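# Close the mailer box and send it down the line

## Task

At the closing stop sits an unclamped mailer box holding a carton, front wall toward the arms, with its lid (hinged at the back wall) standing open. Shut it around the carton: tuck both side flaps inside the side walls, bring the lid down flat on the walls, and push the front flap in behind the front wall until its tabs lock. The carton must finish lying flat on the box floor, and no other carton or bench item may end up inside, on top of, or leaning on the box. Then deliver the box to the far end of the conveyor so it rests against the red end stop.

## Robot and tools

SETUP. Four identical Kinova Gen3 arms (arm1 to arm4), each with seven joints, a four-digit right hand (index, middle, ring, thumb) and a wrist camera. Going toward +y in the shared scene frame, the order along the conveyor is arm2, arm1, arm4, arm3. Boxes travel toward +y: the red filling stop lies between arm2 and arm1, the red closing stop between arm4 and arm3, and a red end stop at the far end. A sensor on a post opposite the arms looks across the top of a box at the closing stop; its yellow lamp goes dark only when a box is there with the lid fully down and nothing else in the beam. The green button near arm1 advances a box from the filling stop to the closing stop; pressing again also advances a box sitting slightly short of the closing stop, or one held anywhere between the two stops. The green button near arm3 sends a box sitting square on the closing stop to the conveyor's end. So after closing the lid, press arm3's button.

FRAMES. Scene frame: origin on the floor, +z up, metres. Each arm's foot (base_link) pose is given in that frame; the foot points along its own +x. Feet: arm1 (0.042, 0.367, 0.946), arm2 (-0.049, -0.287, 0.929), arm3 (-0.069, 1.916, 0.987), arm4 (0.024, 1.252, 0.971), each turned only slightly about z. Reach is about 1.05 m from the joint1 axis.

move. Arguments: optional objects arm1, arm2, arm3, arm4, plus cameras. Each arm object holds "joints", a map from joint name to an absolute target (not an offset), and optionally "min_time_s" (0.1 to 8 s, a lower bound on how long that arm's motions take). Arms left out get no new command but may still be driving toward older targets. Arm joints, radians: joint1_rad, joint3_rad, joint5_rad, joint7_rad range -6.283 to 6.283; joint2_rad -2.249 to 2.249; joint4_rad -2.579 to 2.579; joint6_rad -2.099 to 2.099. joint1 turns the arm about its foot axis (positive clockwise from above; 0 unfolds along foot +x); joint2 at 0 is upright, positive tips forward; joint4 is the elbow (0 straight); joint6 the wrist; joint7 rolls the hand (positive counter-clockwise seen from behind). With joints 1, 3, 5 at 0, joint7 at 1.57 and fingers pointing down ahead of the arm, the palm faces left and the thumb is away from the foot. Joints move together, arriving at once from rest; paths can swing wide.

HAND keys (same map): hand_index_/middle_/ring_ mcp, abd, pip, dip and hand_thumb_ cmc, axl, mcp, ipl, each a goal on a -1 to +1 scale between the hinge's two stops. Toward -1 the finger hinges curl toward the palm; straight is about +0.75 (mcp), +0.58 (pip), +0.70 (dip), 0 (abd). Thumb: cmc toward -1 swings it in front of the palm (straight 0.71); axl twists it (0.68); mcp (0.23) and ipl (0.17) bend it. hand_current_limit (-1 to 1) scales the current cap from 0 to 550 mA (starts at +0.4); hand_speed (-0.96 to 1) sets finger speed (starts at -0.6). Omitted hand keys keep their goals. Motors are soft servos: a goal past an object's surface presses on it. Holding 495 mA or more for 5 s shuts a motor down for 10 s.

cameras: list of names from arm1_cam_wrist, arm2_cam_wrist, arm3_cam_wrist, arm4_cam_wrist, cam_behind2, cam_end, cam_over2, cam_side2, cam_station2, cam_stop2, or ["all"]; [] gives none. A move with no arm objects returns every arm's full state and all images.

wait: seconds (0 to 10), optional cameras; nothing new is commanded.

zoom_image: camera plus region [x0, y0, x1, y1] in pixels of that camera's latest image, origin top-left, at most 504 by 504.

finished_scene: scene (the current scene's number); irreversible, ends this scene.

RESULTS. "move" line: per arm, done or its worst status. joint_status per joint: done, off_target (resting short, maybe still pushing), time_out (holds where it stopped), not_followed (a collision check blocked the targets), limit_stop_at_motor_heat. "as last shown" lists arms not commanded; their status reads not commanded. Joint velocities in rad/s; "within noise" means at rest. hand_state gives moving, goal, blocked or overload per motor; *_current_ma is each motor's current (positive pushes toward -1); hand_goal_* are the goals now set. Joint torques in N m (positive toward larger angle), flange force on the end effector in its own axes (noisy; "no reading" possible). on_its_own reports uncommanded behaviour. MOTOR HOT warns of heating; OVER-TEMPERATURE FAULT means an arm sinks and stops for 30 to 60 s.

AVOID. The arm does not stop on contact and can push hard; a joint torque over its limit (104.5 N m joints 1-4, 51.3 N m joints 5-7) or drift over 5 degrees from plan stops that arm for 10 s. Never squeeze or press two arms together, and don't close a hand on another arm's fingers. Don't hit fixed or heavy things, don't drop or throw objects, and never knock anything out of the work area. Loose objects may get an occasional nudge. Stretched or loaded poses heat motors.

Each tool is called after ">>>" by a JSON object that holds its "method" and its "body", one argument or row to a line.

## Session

>>> {"method": "move", "body": {

}}

Scene clock: 0.00 s.
Joint torques (N m): no reading
Motor temperatures (°C): arm1=[31 33 30 34 39 36 43] | arm2=[37 31 29 32 34 38 35] | arm3=[34 40 32 33 35 42 42] | arm4=[30 36 32 35 38 44 37]
Flange force (N): no reading
Joint velocities: within noise
arm1.joint_positions: joint1_rad=-0.755 joint2_rad=-0.367 joint3_rad=-0.112 joint4_rad=+1.456 joint5_rad=-0.009 joint6_rad=+1.985 joint7_rad=+1.856 hand_index_mcp=+0.753 hand_index_abd=+0.000 hand_index_pip=+0.577 hand_index_dip=+0.696 hand_middle_mcp=+0.753 hand_middle_abd=+0.000 hand_middle_pip=+0.577 hand_middle_dip=+0.696 hand_ring_mcp=+0.753 hand_ring_abd=+0.000 hand_ring_pip=+0.577 hand_ring_dip=+0.696 hand_thumb_cmc=+0.714 hand_thumb_axl=+0.677 hand_thumb_mcp=+0.226 hand_thumb_ipl=+0.168 hand_current_limit=+0.400 hand_speed=-0.600
arm1.joint_status: not commanded
arm1.hand_state: goal,goal,goal,goal,goal,goal,goal,goal,goal,goal,goal,goal,goal,goal,goal,goal
arm1.index_mcp_current_ma: 0
arm1.index_abd_current_ma: 0
arm1.index_pip_current_ma: 0
arm1.index_dip_current_ma: 0
arm1.middle_mcp_current_ma: 0
arm1.middle_abd_current_ma: 0
arm1.middle_pip_current_ma: 0
arm1.middle_dip_current_ma: 0
arm1.ring_mcp_current_ma: 0
arm1.ring_abd_current_ma: 0
arm1.ring_pip_current_ma: 0
arm1.ring_dip_current_ma: 0
arm1.thumb_cmc_current_ma: 0
arm1.thumb_axl_current_ma: 0
arm1.thumb_mcp_current_ma: 0
arm1.thumb_ipl_current_ma: 0
arm1.hand_goal_index_mcp: 0.754
arm1.hand_goal_index_abd: 0.000
arm1.hand_goal_index_pip: 0.576
arm1.hand_goal_index_dip: 0.696
arm1.hand_goal_middle_mcp: 0.754
arm1.hand_goal_middle_abd: 0.000
arm1.hand_goal_middle_pip: 0.576
arm1.hand_goal_middle_dip: 0.696
arm1.hand_goal_ring_mcp: 0.754
arm1.hand_goal_ring_abd: 0.000
arm1.hand_goal_ring_pip: 0.576
arm1.hand_goal_ring_dip: 0.696
arm1.hand_goal_thumb_cmc: 0.714
arm1.hand_goal_thumb_axl: 0.678
arm1.hand_goal_thumb_mcp: 0.226
arm1.hand_goal_thumb_ipl: 0.168
arm1.hand: x=+0.0709 y=+0.5213 z=+1.4675 quat_wxyz=(+0.037, -0.577, +0.816, +0.003) (m; scene frame)
arm2.joint_positions: joint1_rad=-0.036 joint2_rad=-0.355 joint3_rad=-0.113 joint4_rad=+1.468 joint5_rad=-0.026 joint6_rad=+2.028 joint7_rad=+1.748 hand_index_mcp=+0.753 hand_index_abd=+0.000 hand_index_pip=+0.577 hand_index_dip=+0.696 hand_middle_mcp=+0.753 hand_middle_abd=+0.000 hand_middle_pip=+0.577 hand_middle_dip=+0.696 hand_ring_mcp=+0.753 hand_ring_abd=+0.000 hand_ring_pip=+0.577 hand_ring_dip=+0.696 hand_thumb_cmc=+0.714 hand_thumb_axl=+0.677 hand_thumb_mcp=+0.226 hand_thumb_ipl=+0.168 hand_current_limit=+0.400 hand_speed=-0.600
arm2.joint_status: not commanded
arm2.hand_state: goal,goal,goal,goal,goal,overload,goal,goal,goal,goal,goal,goal,goal,goal,goal,goal
arm2.index_mcp_current_ma: 0
arm2.index_abd_current_ma: 0
arm2.index_pip_current_ma: 0
arm2.index_dip_current_ma: 0
arm2.middle_mcp_current_ma: 0
arm2.middle_abd_current_ma: 0
arm2.middle_pip_current_ma: 0
arm2.middle_dip_current_ma: 0
arm2.ring_mcp_current_ma: 0
arm2.ring_abd_current_ma: 0
arm2.ring_pip_current_ma: 0
arm2.ring_dip_current_ma: 0
arm2.thumb_cmc_current_ma: 0
arm2.thumb_axl_current_ma: 0
arm2.thumb_mcp_current_ma: 0
arm2.thumb_ipl_current_ma: 0
arm2.hand_goal_index_mcp: 0.754
arm2.hand_goal_index_abd: 0.000
arm2.hand_goal_index_pip: 0.576
arm2.hand_goal_index_dip: 0.696
arm2.hand_goal_middle_mcp: 0.754
arm2.hand_goal_middle_abd: 0.000
arm2.hand_goal_middle_pip: 0.576
arm2.hand_goal_middle_dip: 0.696
arm2.hand_goal_ring_mcp: 0.754
arm2.hand_goal_ring_abd: 0.000
arm2.hand_goal_ring_pip: 0.576
arm2.hand_goal_ring_dip: 0.696
arm2.hand_goal_thumb_cmc: 0.714
arm2.hand_goal_thumb_axl: 0.678
arm2.hand_goal_thumb_mcp: 0.226
arm2.hand_goal_thumb_ipl: 0.168
arm2.hand: x=+0.0894 y=-0.2025 z=+1.4448 quat_wxyz=(-0.001, -0.113, +0.994, -0.008) (m; scene frame)
arm3.joint_positions: joint1_rad=-0.022 joint2_rad=-0.483 joint3_rad=-0.038 joint4_rad=+1.470 joint5_rad=-0.064 joint6_rad=+1.994 joint7_rad=+1.813 hand_index_mcp=+0.753 hand_index_abd=+0.000 hand_index_pip=+0.577 hand_index_dip=+0.696 hand_middle_mcp=+0.753 hand_middle_abd=+0.000 hand_middle_pip=+0.577 hand_middle_dip=+0.696 hand_ring_mcp=+0.753 hand_ring_abd=+0.000 hand_ring_pip=+0.577 hand_ring_dip=+0.696 hand_thumb_cmc=+0.714 hand_thumb_axl=+0.677 hand_thumb_mcp=+0.226 hand_thumb_ipl=+0.168 hand_current_limit=+0.400 hand_speed=-0.600
arm3.joint_status: not commanded
arm3.hand_state: goal,goal,goal,goal,goal,goal,goal,goal,goal,goal,goal,goal,goal,goal,goal,goal
arm3.index_mcp_current_ma: 0
arm3.index_abd_current_ma: 0
arm3.index_pip_current_ma: 0
arm3.index_dip_current_ma: 0
arm3.middle_mcp_current_ma: 0
arm3.middle_abd_current_ma: 0
arm3.middle_pip_current_ma: 0
arm3.middle_dip_current_ma: 0
arm3.ring_mcp_current_ma: 0
arm3.ring_abd_current_ma: 0
arm3.ring_pip_current_ma: 0
arm3.ring_dip_current_ma: 0
arm3.thumb_cmc_current_ma: 0
arm3.thumb_axl_current_ma: 0
arm3.thumb_mcp_current_ma: 0
arm3.thumb_ipl_current_ma: 0
arm3.hand_goal_index_mcp: 0.754
arm3.hand_goal_index_abd: 0.000
arm3.hand_goal_index_pip: 0.576
arm3.hand_goal_index_dip: 0.696
arm3.hand_goal_middle_mcp: 0.754
arm3.hand_goal_middle_abd: 0.000
arm3.hand_goal_middle_pip: 0.576
arm3.hand_goal_middle_dip: 0.696
arm3.hand_goal_ring_mcp: 0.754
arm3.hand_goal_ring_abd: 0.000
arm3.hand_goal_ring_pip: 0.576
arm3.hand_goal_ring_dip: 0.696
arm3.hand_goal_thumb_cmc: 0.714
arm3.hand_goal_thumb_axl: 0.678
arm3.hand_goal_thumb_mcp: 0.226
arm3.hand_goal_thumb_ipl: 0.168
arm3.hand: x=+0.0432 y=+2.0013 z=+1.5236 quat_wxyz=(+0.081, -0.146, +0.986, +0.012) (m; scene frame)
arm4.joint_positions: joint1_rad=+0.775 joint2_rad=-0.440 joint3_rad=-0.097 joint4_rad=+1.497 joint5_rad=-0.028 joint6_rad=+2.021 joint7_rad=+1.638 hand_index_mcp=+0.753 hand_index_abd=+0.000 hand_index_pip=+0.577 hand_index_dip=+0.696 hand_middle_mcp=+0.753 hand_middle_abd=+0.000 hand_middle_pip=+0.577 hand_middle_dip=+0.696 hand_ring_mcp=+0.753 hand_ring_abd=+0.000 hand_ring_pip=+0.577 hand_ring_dip=+0.696 hand_thumb_cmc=+0.714 hand_thumb_axl=+0.677 hand_thumb_mcp=+0.226 hand_thumb_ipl=+0.168 hand_current_limit=+0.400 hand_speed=-0.600
arm4.joint_status: not commanded
arm4.hand_state: goal,goal,goal,goal,goal,goal,goal,goal,goal,goal,goal,goal,goal,goal,goal,goal
arm4.index_mcp_current_ma: 0
arm4.index_abd_current_ma: 0
arm4.index_pip_current_ma: 0
arm4.index_dip_current_ma: 0
arm4.middle_mcp_current_ma: 0
arm4.middle_abd_current_ma: 0
arm4.middle_pip_current_ma: 0
arm4.middle_dip_current_ma: 0
arm4.ring_mcp_current_ma: 0
arm4.ring_abd_current_ma: 0
arm4.ring_pip_current_ma: 0
arm4.ring_dip_current_ma: 0
arm4.thumb_cmc_current_ma: 0
arm4.thumb_axl_current_ma: 0
arm4.thumb_mcp_current_ma: 0
arm4.thumb_ipl_current_ma: 0
arm4.hand_goal_index_mcp: 0.754
arm4.hand_goal_index_abd: 0.000
arm4.hand_goal_index_pip: 0.576
arm4.hand_goal_index_dip: 0.696
arm4.hand_goal_middle_mcp: 0.754
arm4.hand_goal_middle_abd: 0.000
arm4.hand_goal_middle_pip: 0.576
arm4.hand_goal_middle_dip: 0.696
arm4.hand_goal_ring_mcp: 0.754
arm4.hand_goal_ring_abd: 0.000
arm4.hand_goal_ring_pip: 0.576
arm4.hand_goal_ring_dip: 0.696
arm4.hand_goal_thumb_cmc: 0.714
arm4.hand_goal_thumb_axl: 0.678
arm4.hand_goal_thumb_mcp: 0.226
arm4.hand_goal_thumb_ipl: 0.168
arm4.hand: x=+0.1735 y=+1.2367 z=+1.4898 quat_wxyz=(+0.026, +0.256, +0.966, -0.010) (m; scene frame)
pictures: arm1_cam_wrist, arm2_cam_wrist, arm3_cam_wrist, arm4_cam_wrist, cam_behind2, cam_end, cam_over2, cam_side2, cam_station2, cam_stop2
Images, in order (width x height): arm1_cam_wrist 896x504, arm2_cam_wrist 896x504, arm3_cam_wrist 896x504, arm4_cam_wrist 896x504, cam_behind2 896x504, cam_end 896x504, cam_over2 896x504, cam_side2 896x504, cam_station2 896x504, cam_stop2 896x504.

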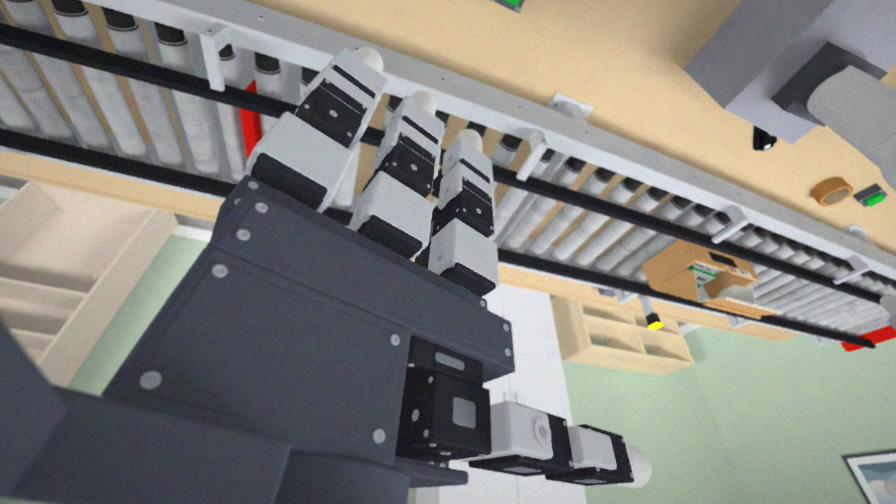

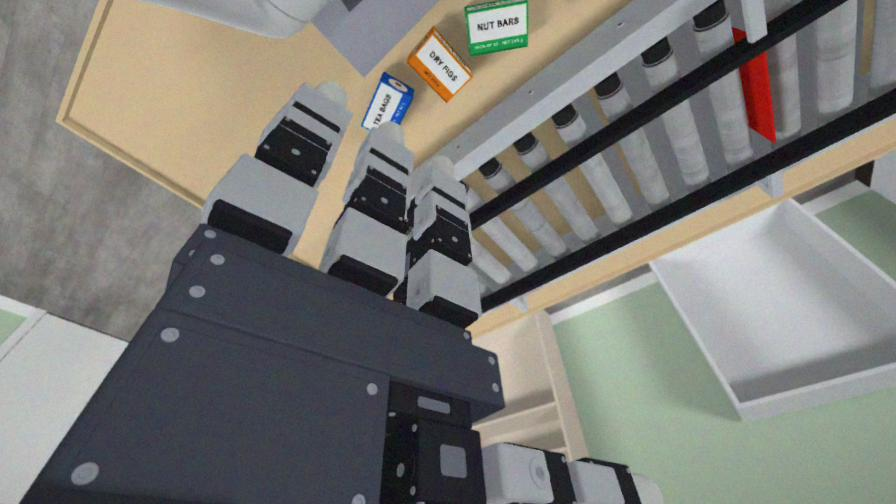

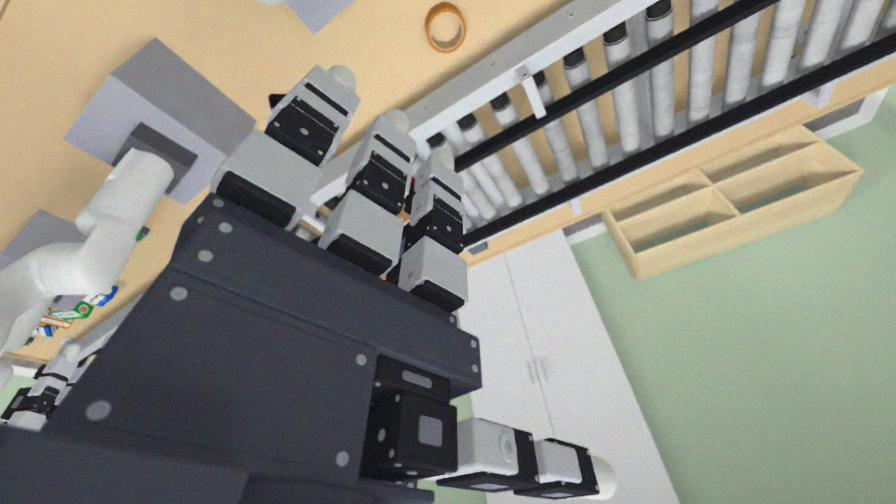

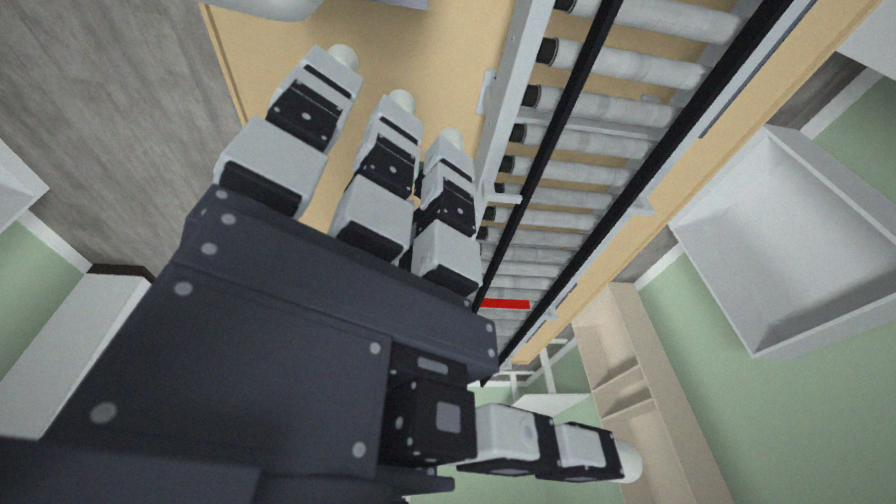

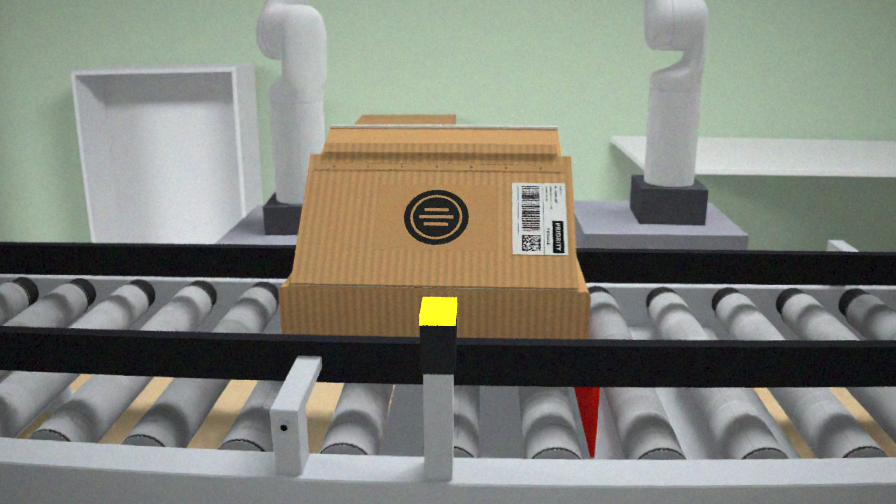

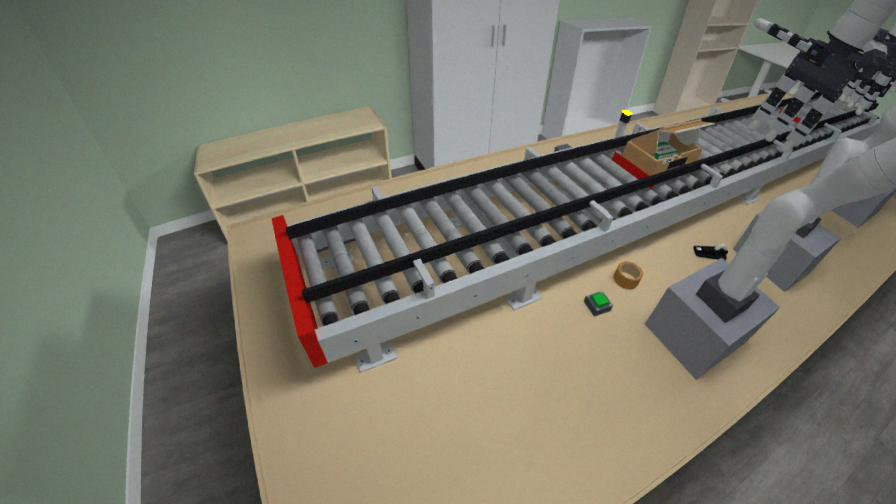

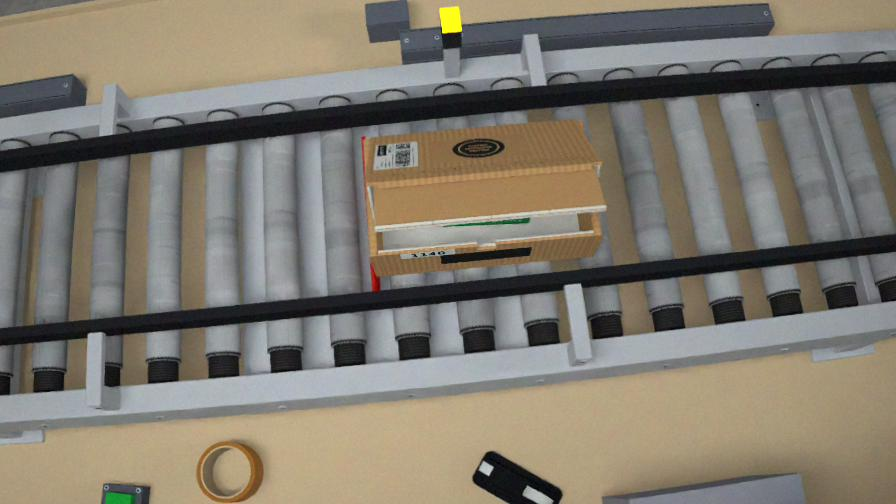

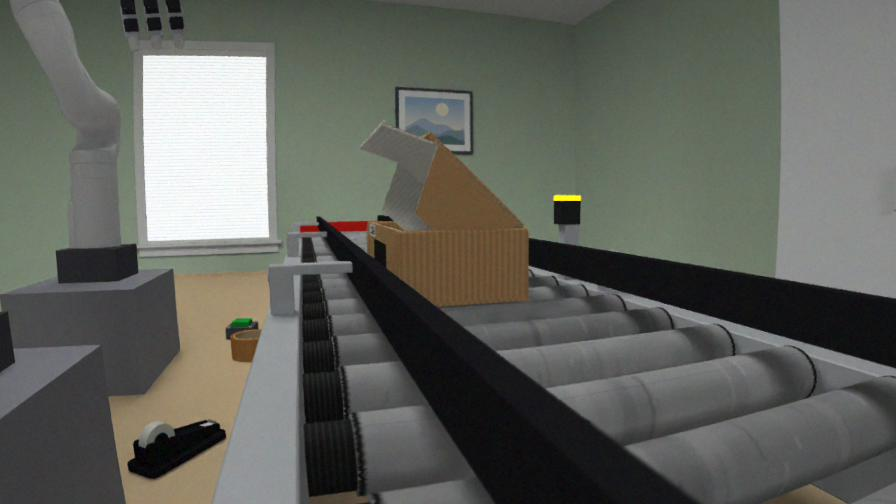

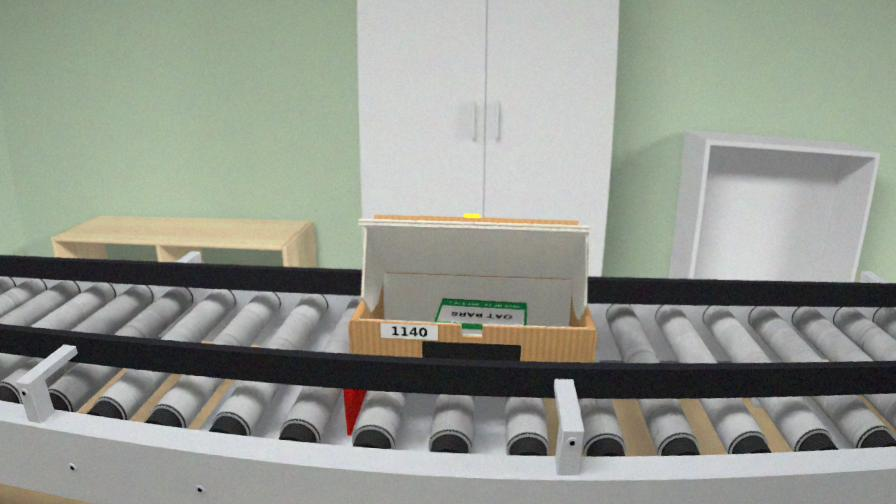

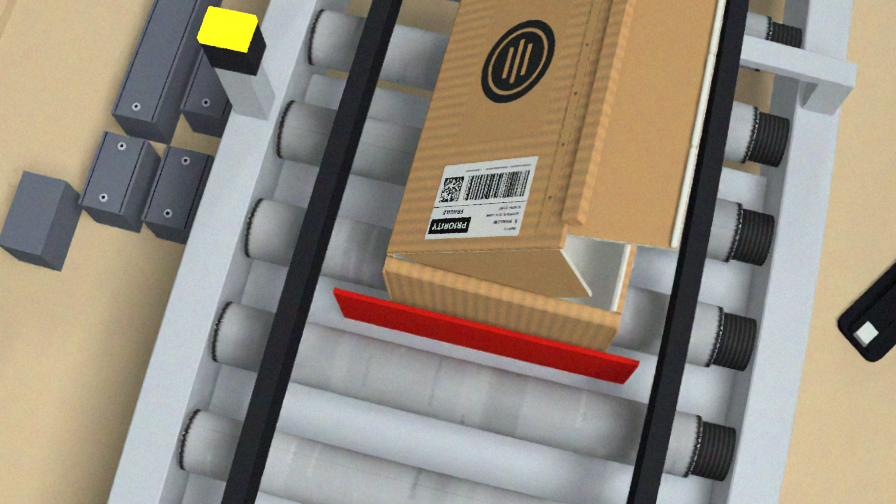

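>>> {"method": "zoom_image", "body": {
  "camera": "cam_station2",
  "region": [330, 190, 620, 380]
}}

>>> {"method": "zoom_image", "body": {
  "camera": "cam_stop2",
  "region": [330, 130, 730, 400]
}}

>>> {"method": "zoom_image", "body": {
  "camera": "cam_over2",
  "region": [340, 100, 640, 300]
}}

>>> {"method": "zoom_image", "body": {
  "camera": "cam_side2",
  "region": [330, 100, 560, 330]
}}

Scaled by 1.738 from the camera's 896x504 image, which has a finer 1280x720 frame.

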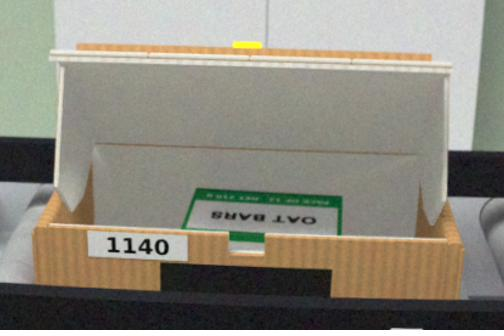

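Scaled by 1.260 from the camera's 896x504 image, which has a finer 1280x720 frame.

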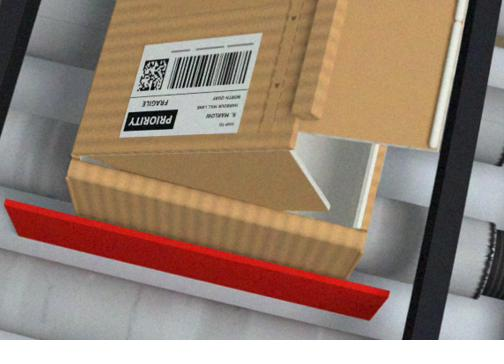

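Scaled by 1.680 from the camera's 896x504 image, which has a finer 1280x720 frame.

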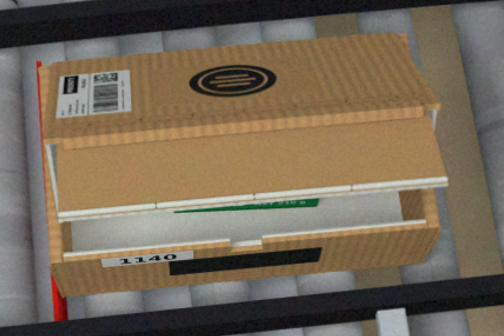

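Scaled by 2.191 from the camera's 896x504 image, which has a finer 1280x720 frame.

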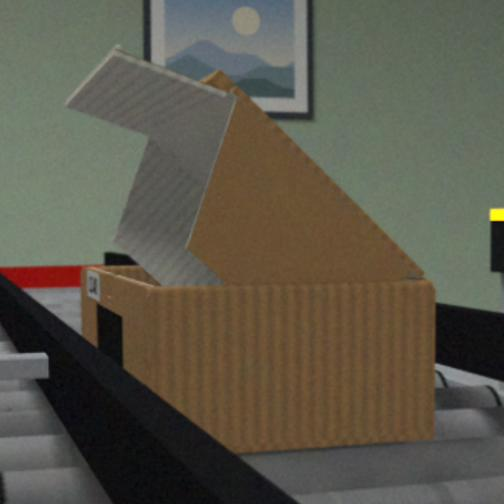

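>>> {"method": "move", "body": {
  "arm3": {"joints":{"joint1_rad":0.3172,"joint2_rad":0.7984,"joint3_rad":0,"joint4_rad":0.7395,"joint5_rad":0,"joint6_rad":1.6037,"joint7_rad":1.9252,"hand_current_limit":0.75},"min_time_s":3},
  "arm4": {"joints":{"joint1_rad":-0.5004,"joint2_rad":0.4163,"joint3_rad":0,"joint4_rad":1.2296,"joint5_rad":0,"joint6_rad":1.4957,"joint7_rad":-0.5884,"hand_current_limit":0.75},"min_time_s":3},
  "cameras": ["cam_over2","cam_station2","cam_side2","cam_stop2","cam_behind2"]
}}

Scene clock: 207.67 s.
Joint torques (N m): arm1=[-1.1 -0.12 0.69 -9.37 -0.45 -0.06 0.31] | arm2=[-0.78 -1.77 1.15 -7.23 0.31 0.04 0.1] | arm3=[-1.05 -22.23 -0.45 -7.7 -0.36 0.08 -0.1] | arm4=[-1.73 -16.81 -1.15 -6.56 -0.04 -0.22 0.23]
Motor temperatures (°C): arm1=[31 33 30 34 39 36 43] | arm2=[37 31 29 33 34 38 34] | arm3=[34 40 32 33 35 42 42] | arm4=[30 35 32 36 38 43 37]
Flange force (N): arm1=[1.5 3.6 7.3] | arm2=[-3.6 3.3 -2.6] | arm3=[-3.2 -3.3 -2.0] | arm4=[2.4 9.5 -6.2]
move: arm3 done; arm4 done
Joint velocities: within noise
arm1, arm2: as last shown
arm1.joint_positions: joint1_rad=-0.755 joint2_rad=-0.367 joint3_rad=-0.112 joint4_rad=+1.456 joint5_rad=-0.009 joint6_rad=+1.985 joint7_rad=+1.856 hand_index_mcp=+0.753 hand_index_abd=+0.000 hand_index_pip=+0.577 hand_index_dip=+0.696 hand_middle_mcp=+0.753 hand_middle_abd=+0.000 hand_middle_pip=+0.577 hand_middle_dip=+0.696 hand_ring_mcp=+0.753 hand_ring_abd=+0.000 hand_ring_pip=+0.577 hand_ring_dip=+0.696 hand_thumb_cmc=+0.714 hand_thumb_axl=+0.677 hand_thumb_mcp=+0.224 hand_thumb_ipl=+0.168 hand_current_limit=+0.400 hand_speed=-0.600
arm1.index_mcp_current_ma: -2
arm1.index_pip_current_ma: 2
arm1.middle_mcp_current_ma: -2
arm1.middle_pip_current_ma: 2
arm1.ring_mcp_current_ma: -2
arm1.ring_pip_current_ma: 2
arm1.thumb_cmc_current_ma: 1
arm1.thumb_axl_current_ma: -2
arm1.thumb_mcp_current_ma: -9
arm1.thumb_ipl_current_ma: -1
arm2.joint_positions: joint1_rad=-0.036 joint2_rad=-0.355 joint3_rad=-0.113 joint4_rad=+1.468 joint5_rad=-0.026 joint6_rad=+2.028 joint7_rad=+1.748 hand_index_mcp=+0.753 hand_index_abd=+0.000 hand_index_pip=+0.577 hand_index_dip=+0.696 hand_middle_mcp=+0.753 hand_middle_abd=+0.000 hand_middle_pip=+0.577 hand_middle_dip=+0.696 hand_ring_mcp=+0.753 hand_ring_abd=+0.000 hand_ring_pip=+0.577 hand_ring_dip=+0.696 hand_thumb_cmc=+0.714 hand_thumb_axl=+0.677 hand_thumb_mcp=+0.224 hand_thumb_ipl=+0.168 hand_current_limit=+0.400 hand_speed=-0.600
arm2.index_mcp_current_ma: -2
arm2.index_pip_current_ma: 2
arm2.middle_mcp_current_ma: -2
arm2.middle_pip_current_ma: 2
arm2.ring_mcp_current_ma: -2
arm2.ring_pip_current_ma: 2
arm2.thumb_cmc_current_ma: 1
arm2.thumb_axl_current_ma: -2
arm2.thumb_mcp_current_ma: -8
arm2.thumb_ipl_current_ma: -1
arm3.joint_positions: joint1_rad=+0.317 joint2_rad=+0.798 joint3_rad=+0.000 joint4_rad=+0.739 joint5_rad=+0.000 joint6_rad=+1.604 joint7_rad=+1.925 hand_index_mcp=+0.753 hand_index_abd=+0.000 hand_index_pip=+0.577 hand_index_dip=+0.696 hand_middle_mcp=+0.753 hand_middle_abd=+0.000 hand_middle_pip=+0.577 hand_middle_dip=+0.696 hand_ring_mcp=+0.753 hand_ring_abd=+0.000 hand_ring_pip=+0.577 hand_ring_dip=+0.696 hand_thumb_cmc=+0.714 hand_thumb_axl=+0.677 hand_thumb_mcp=+0.224 hand_thumb_ipl=+0.168 hand_current_limit=+0.750 hand_speed=-0.600
arm3.joint_status: all done
arm3.hand_state: goal,goal,goal,goal,goal,goal,goal,goal,goal,goal,goal,goal,goal,goal,goal,goal
arm3.index_mcp_current_ma: -2
arm3.index_abd_current_ma: 0
arm3.index_pip_current_ma: 2
arm3.index_dip_current_ma: 0
arm3.middle_mcp_current_ma: -2
arm3.middle_abd_current_ma: 0
arm3.middle_pip_current_ma: 2
arm3.middle_dip_current_ma: 0
arm3.ring_mcp_current_ma: -2
arm3.ring_abd_current_ma: 0
arm3.ring_pip_current_ma: 2
arm3.ring_dip_current_ma: 0
arm3.thumb_cmc_current_ma: 1
arm3.thumb_axl_current_ma: -2
arm3.thumb_mcp_current_ma: -8
arm3.thumb_ipl_current_ma: -1
arm3.hand_goal_index_mcp: 0.754
arm3.hand_goal_index_abd: 0.000
arm3.hand_goal_index_pip: 0.576
arm3.hand_goal_index_dip: 0.696
arm3.hand_goal_middle_mcp: 0.754
arm3.hand_goal_middle_abd: 0.000
arm3.hand_goal_middle_pip: 0.576
arm3.hand_goal_middle_dip: 0.696
arm3.hand_goal_ring_mcp: 0.754
arm3.hand_goal_ring_abd: 0.000
arm3.hand_goal_ring_pip: 0.576
arm3.hand_goal_ring_dip: 0.696
arm3.hand_goal_thumb_cmc: 0.714
arm3.hand_goal_thumb_axl: 0.678
arm3.hand_goal_thumb_mcp: 0.226
arm3.hand_goal_thumb_ipl: 0.168
arm3.hand: x=+0.5230 y=+1.7642 z=+1.2721 quat_wxyz=(-0.001, -0.001, +1.000, +0.002) (m; scene frame)
arm4.joint_positions: joint1_rad=-0.500 joint2_rad=+0.416 joint3_rad=+0.000 joint4_rad=+1.230 joint5_rad=+0.000 joint6_rad=+1.496 joint7_rad=-0.588 hand_index_mcp=+0.753 hand_index_abd=+0.000 hand_index_pip=+0.577 hand_index_dip=+0.696 hand_middle_mcp=+0.753 hand_middle_abd=+0.000 hand_middle_pip=+0.577 hand_middle_dip=+0.696 hand_ring_mcp=+0.753 hand_ring_abd=+0.000 hand_ring_pip=+0.577 hand_ring_dip=+0.696 hand_thumb_cmc=+0.714 hand_thumb_axl=+0.677 hand_thumb_mcp=+0.223 hand_thumb_ipl=+0.168 hand_current_limit=+0.750 hand_speed=-0.600
arm4.joint_status: all done
arm4.hand_state: goal,goal,goal,goal,goal,goal,goal,goal,goal,goal,goal,goal,goal,goal,goal,goal
arm4.index_mcp_current_ma: -1
arm4.index_abd_current_ma: 0
arm4.index_pip_current_ma: 1
arm4.index_dip_current_ma: 0
arm4.middle_mcp_current_ma: -1
arm4.middle_abd_current_ma: 0
arm4.middle_pip_current_ma: 1
arm4.middle_dip_current_ma: 0
arm4.ring_mcp_current_ma: -1
arm4.ring_abd_current_ma: 0
arm4.ring_pip_current_ma: 1
arm4.ring_dip_current_ma: 0
arm4.thumb_cmc_current_ma: 0
arm4.thumb_axl_current_ma: -1
arm4.thumb_mcp_current_ma: -6
arm4.thumb_ipl_current_ma: 0
arm4.hand_goal_index_mcp: 0.754
arm4.hand_goal_index_abd: 0.000
arm4.hand_goal_index_pip: 0.576
arm4.hand_goal_index_dip: 0.696
arm4.hand_goal_middle_mcp: 0.754
arm4.hand_goal_middle_abd: 0.000
arm4.hand_goal_middle_pip: 0.576
arm4.hand_goal_middle_dip: 0.696
arm4.hand_goal_ring_mcp: 0.754
arm4.hand_goal_ring_abd: 0.000
arm4.hand_goal_ring_pip: 0.576
arm4.hand_goal_ring_dip: 0.696
arm4.hand_goal_thumb_cmc: 0.714
arm4.hand_goal_thumb_axl: 0.678
arm4.hand_goal_thumb_mcp: 0.226
arm4.hand_goal_thumb_ipl: 0.168
arm4.hand: x=+0.5243 y=+1.4712 z=+1.3205 quat_wxyz=(-0.004, +0.707, +0.707, +0.006) (m; scene frame)
pictures: cam_behind2, cam_over2, cam_side2, cam_station2, cam_stop2
Images, in order (width x height): cam_behind2 896x504, cam_over2 896x504, cam_side2 896x504, cam_station2 896x504, cam_stop2 896x504.

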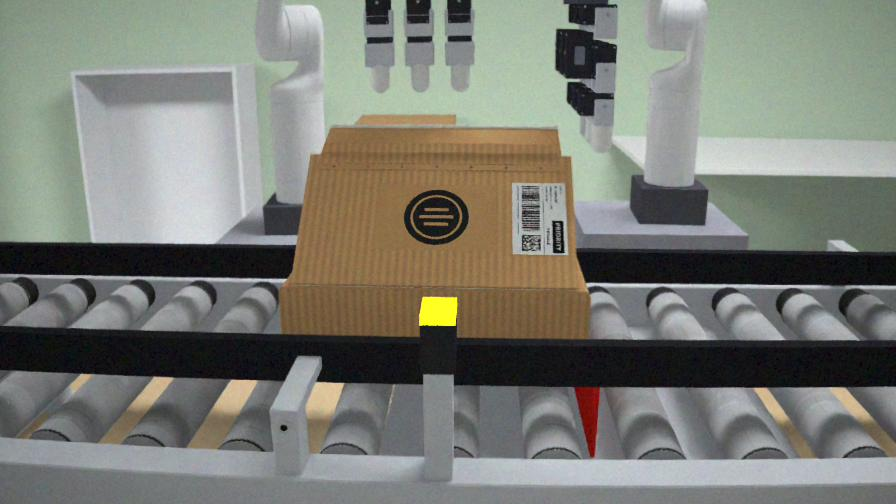

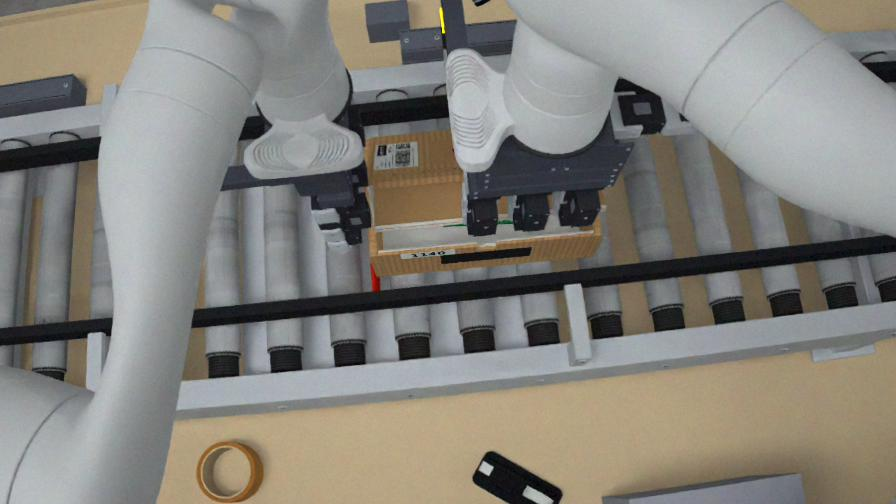

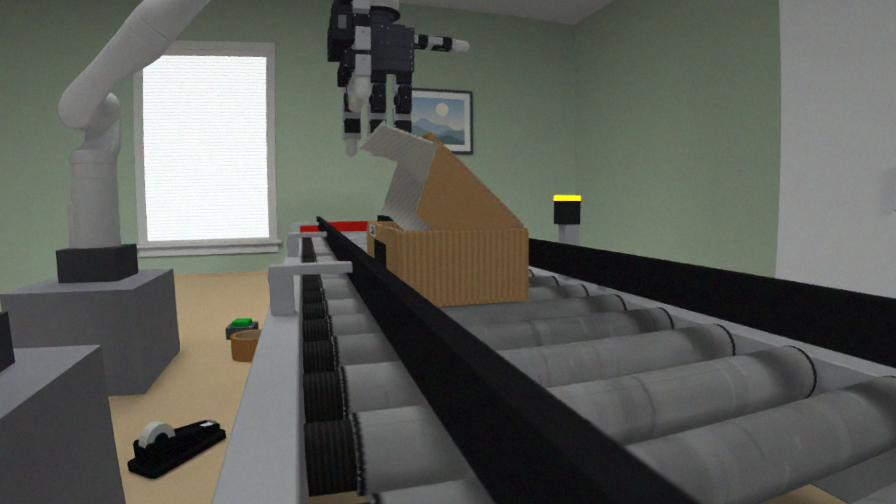

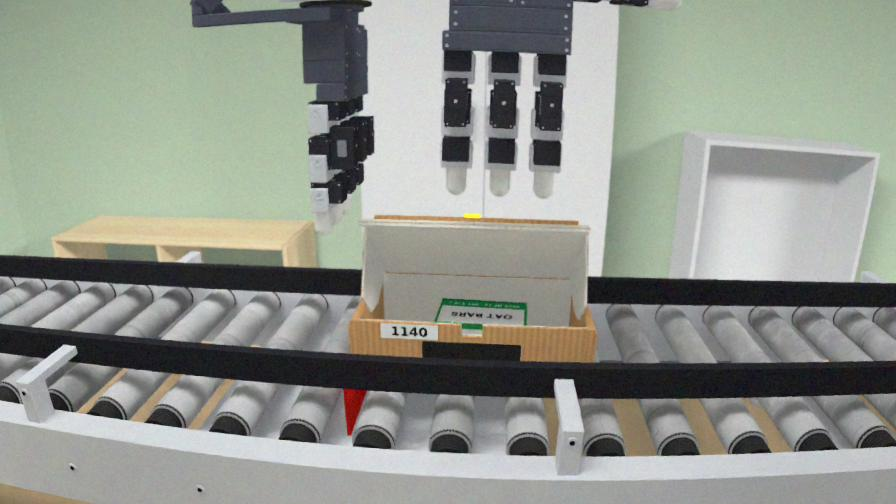

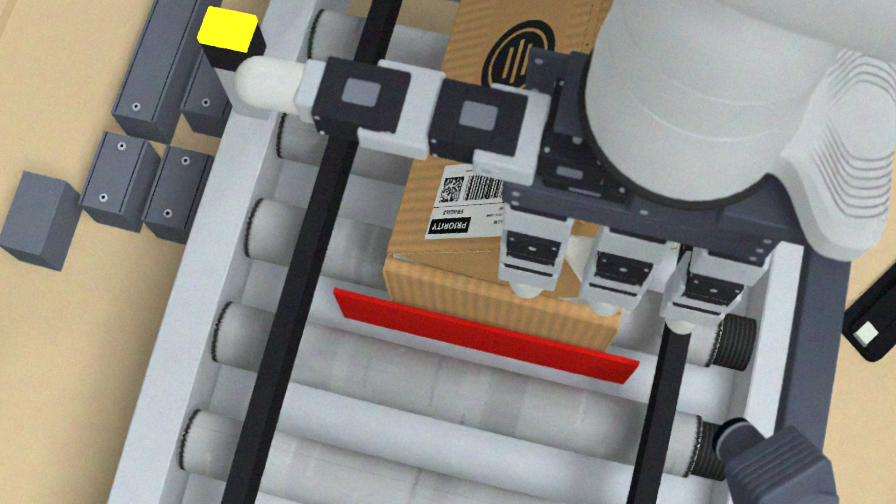

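>>> {"method": "move", "body": {
  "arm4": {"joints":{"joint1_rad":-0.4872,"joint2_rad":0.5159,"joint4_rad":1.1022,"joint6_rad":1.5235,"joint7_rad":-0.5752},"min_time_s":1},
  "cameras": ["cam_side2"]
}}

>>> {"method": "zoom_image", "body": {
  "camera": "cam_side2",
  "region": [330, 60, 560, 290]
}}

>>> {"method": "move", "body": {
  "arm4": {"joints":{"joint1_rad":-0.4872,"joint2_rad":0.5564,"joint4_rad":1.3252,"joint6_rad":1.26,"joint7_rad":-0.5752},"min_time_s":2},
  "cameras": ["cam_side2","cam_station2"]
}}

>>> {"method": "zoom_image", "body": {
  "camera": "cam_side2",
  "region": [330, 60, 560, 290]
}}

Scene clock: 266.40 s.
Joint torques (N m): arm1=[-1.13 -0.15 0.65 -9.4 -0.44 -0.04 0.33] | arm2=[-0.83 -1.78 1.25 -7.21 0.3 0.04 0.12] | arm3=[-1.04 -22.27 -0.5 -7.66 -0.33 0.1 -0.1] | arm4=[-1.81 -18.49 -0.94 -6.63 -0.06 -0.26 0.19]
Motor temperatures (°C): arm1=[31 33 30 34 39 36 43] | arm2=[37 31 29 33 34 38 34] | arm3=[34 41 32 34 35 42 42] | arm4=[30 35 32 36 38 43 37]
Flange force (N): arm1=[1.5 3.5 7.4] | arm2=[-3.8 3.7 -2.7] | arm3=[-3.6 -3.4 -2.1] | arm4=[2.8 10.1 -6.3]
move: arm4 done
Joint velocities: within noise
arm1, arm2, arm3: as last shown
arm4.joint_positions: joint1_rad=-0.487 joint2_rad=+0.516 joint3_rad=+0.000 joint4_rad=+1.102 joint5_rad=+0.000 joint6_rad=+1.524 joint7_rad=-0.575 hand_index_mcp=+0.753 hand_index_abd=+0.000 hand_index_pip=+0.577 hand_index_dip=+0.696 hand_middle_mcp=+0.753 hand_middle_abd=+0.000 hand_middle_pip=+0.577 hand_middle_dip=+0.696 hand_ring_mcp=+0.753 hand_ring_abd=+0.000 hand_ring_pip=+0.577 hand_ring_dip=+0.696 hand_thumb_cmc=+0.714 hand_thumb_axl=+0.677 hand_thumb_mcp=+0.223 hand_thumb_ipl=+0.168 hand_current_limit=+0.750 hand_speed=-0.600
arm4.joint_status: all done
arm4.hand_state: goal,goal,goal,goal,goal,goal,goal,goal,goal,goal,goal,goal,goal,goal,goal,goal
arm4.index_mcp_current_ma: -1
arm4.index_abd_current_ma: 0
arm4.index_pip_current_ma: 1
arm4.index_dip_current_ma: 0
arm4.middle_mcp_current_ma: -1
arm4.middle_abd_current_ma: 0
arm4.middle_pip_current_ma: 1
arm4.middle_dip_current_ma: 0
arm4.ring_mcp_current_ma: -1
arm4.ring_abd_current_ma: 0
arm4.ring_pip_current_ma: 1
arm4.ring_dip_current_ma: 0
arm4.thumb_cmc_current_ma: 0
arm4.thumb_axl_current_ma: -1
arm4.thumb_mcp_current_ma: -6
arm4.thumb_ipl_current_ma: 0
arm4.hand_goal_index_mcp: 0.754
arm4.hand_goal_index_abd: 0.000
arm4.hand_goal_index_pip: 0.576
arm4.hand_goal_index_dip: 0.696
arm4.hand_goal_middle_mcp: 0.754
arm4.hand_goal_middle_abd: 0.000
arm4.hand_goal_middle_pip: 0.576
arm4.hand_goal_middle_dip: 0.696
arm4.hand_goal_ring_mcp: 0.754
arm4.hand_goal_ring_abd: 0.000
arm4.hand_goal_ring_pip: 0.576
arm4.hand_goal_ring_dip: 0.696
arm4.hand_goal_thumb_cmc: 0.714
arm4.hand_goal_thumb_axl: 0.678
arm4.hand_goal_thumb_mcp: 0.226
arm4.hand_goal_thumb_ipl: 0.168
arm4.hand: x=+0.5594 y=+1.4864 z=+1.3107 quat_wxyz=(-0.004, +0.707, +0.707, +0.006) (m; scene frame)
pictures: cam_side2
Images, in order (width x height): cam_side2 896x504.

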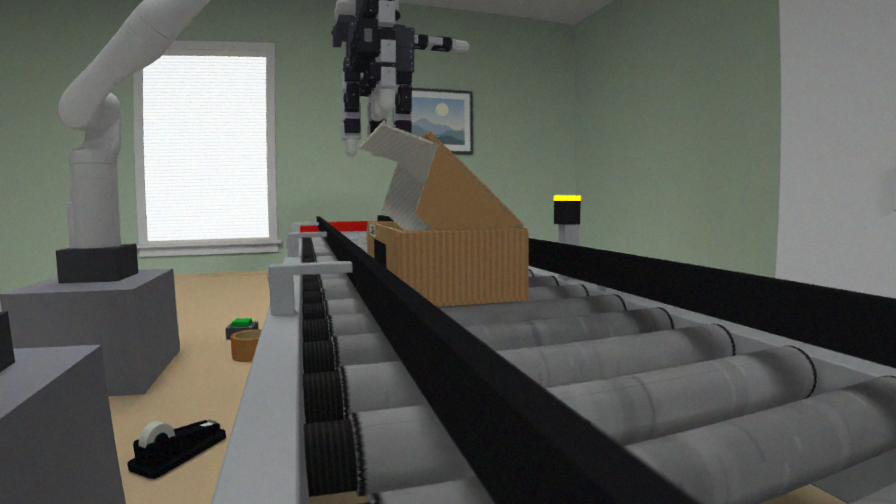

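Scaled by 2.191 from the camera's 896x504 image, which has a finer 1280x720 frame.

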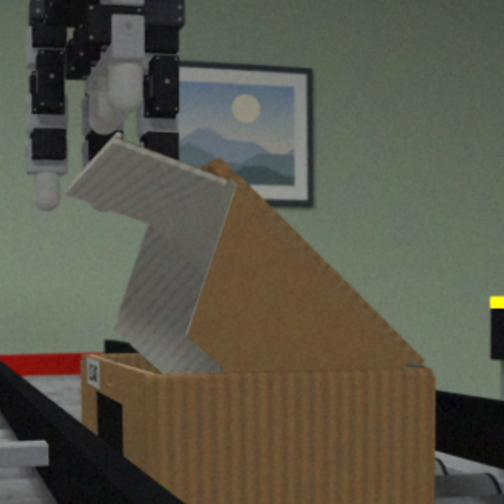

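Scene clock: 268.70 s.
Joint torques (N m): arm1=[-1.16 -0.09 0.68 -9.4 -0.46 -0.05 0.32] | arm2=[-0.78 -1.76 1.18 -7.21 0.3 0.06 0.1] | arm3=[-1.13 -22.23 -0.52 -7.7 -0.37 0.09 -0.09] | arm4=[-1.4 -18.2 -0.71 -5.85 0.2 -0.2 0.15]
Motor temperatures (°C): arm1=[31 33 30 34 39 36 43] | arm2=[37 31 29 33 34 38 34] | arm3=[34 41 32 34 35 42 42] | arm4=[30 35 32 36 38 43 37]
Flange force (N): arm1=[1.6 3.6 7.5] | arm2=[-3.7 3.4 -2.6] | arm3=[-3.2 -3.4 -2.0] | arm4=[3.0 9.1 -5.3]
move: arm4 done
Joint velocities: within noise
arm1, arm2, arm3: as last shown
arm4.joint_positions: joint1_rad=-0.487 joint2_rad=+0.556 joint3_rad=+0.000 joint4_rad=+1.325 joint5_rad=+0.000 joint6_rad=+1.260 joint7_rad=-0.575 hand_index_mcp=+0.754 hand_index_abd=-0.006 hand_index_pip=+0.577 hand_index_dip=+0.696 hand_middle_mcp=+0.753 hand_middle_abd=+0.000 hand_middle_pip=+0.577 hand_middle_dip=+0.696 hand_ring_mcp=+0.754 hand_ring_abd=-0.001 hand_ring_pip=+0.577 hand_ring_dip=+0.696 hand_thumb_cmc=+0.714 hand_thumb_axl=+0.677 hand_thumb_mcp=+0.223 hand_thumb_ipl=+0.168 hand_current_limit=+0.750 hand_speed=-0.600
arm4.joint_status: all done
arm4.hand_state: goal,goal,goal,goal,goal,goal,goal,goal,goal,goal,goal,goal,goal,goal,goal,goal
arm4.index_mcp_current_ma: 0
arm4.index_abd_current_ma: -9
arm4.index_pip_current_ma: 2
arm4.index_dip_current_ma: 0
arm4.middle_mcp_current_ma: -1
arm4.middle_abd_current_ma: 0
arm4.middle_pip_current_ma: 1
arm4.middle_dip_current_ma: 0
arm4.ring_mcp_current_ma: 1
arm4.ring_abd_current_ma: -1
arm4.ring_pip_current_ma: 1
arm4.ring_dip_current_ma: 0
arm4.thumb_cmc_current_ma: 0
arm4.thumb_axl_current_ma: -1
arm4.thumb_mcp_current_ma: -6
arm4.thumb_ipl_current_ma: 0
arm4.hand_goal_index_mcp: 0.754
arm4.hand_goal_index_abd: 0.000
arm4.hand_goal_index_pip: 0.576
arm4.hand_goal_index_dip: 0.696
arm4.hand_goal_middle_mcp: 0.754
arm4.hand_goal_middle_abd: 0.000
arm4.hand_goal_middle_pip: 0.576
arm4.hand_goal_middle_dip: 0.696
arm4.hand_goal_ring_mcp: 0.754
arm4.hand_goal_ring_abd: 0.000
arm4.hand_goal_ring_pip: 0.576
arm4.hand_goal_ring_dip: 0.696
arm4.hand_goal_thumb_cmc: 0.714
arm4.hand_goal_thumb_axl: 0.678
arm4.hand_goal_thumb_mcp: 0.226
arm4.hand_goal_thumb_ipl: 0.168
arm4.hand: x=+0.5596 y=+1.4877 z=+1.2207 quat_wxyz=(-0.004, +0.707, +0.707, +0.006) (m; scene frame)
pictures: cam_side2, cam_station2
Images, in order (width x height): cam_side2 896x504, cam_station2 896x504.

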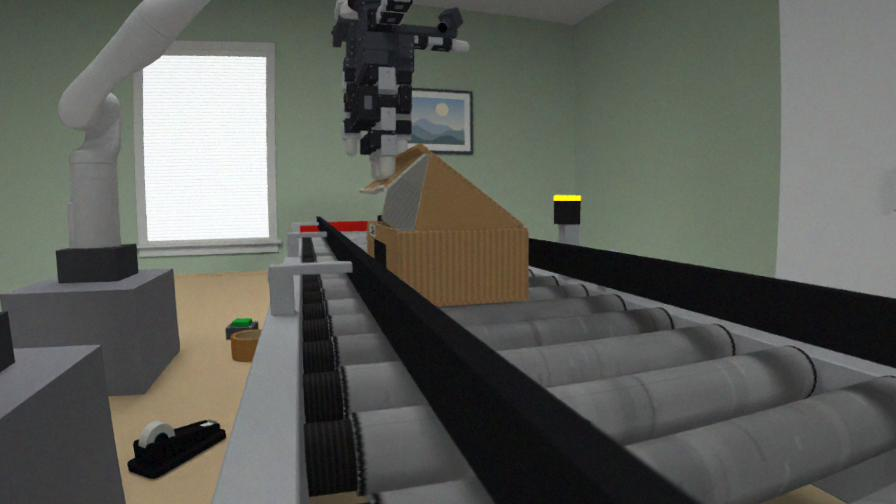

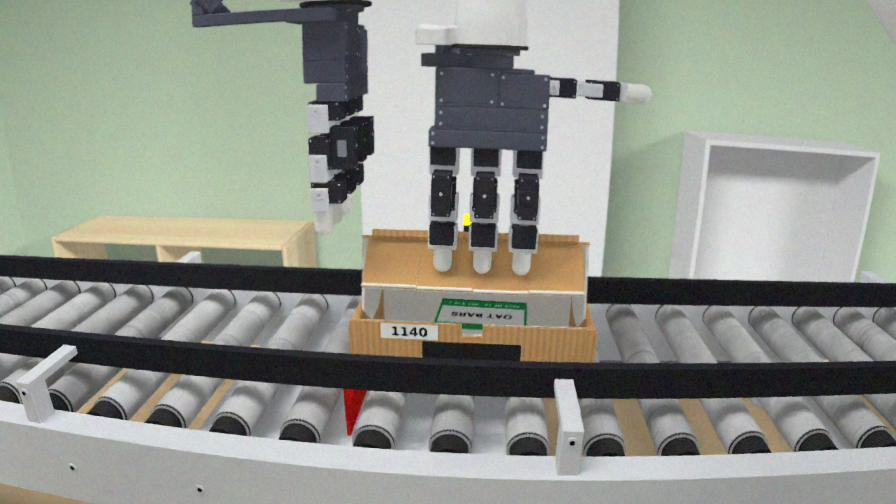

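Scaled by 2.191 from the camera's 896x504 image, which has a finer 1280x720 frame.

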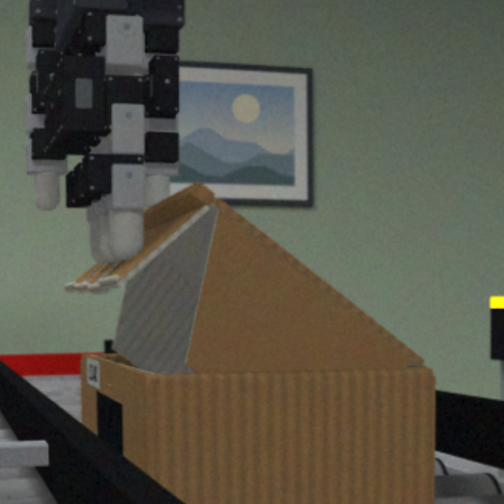

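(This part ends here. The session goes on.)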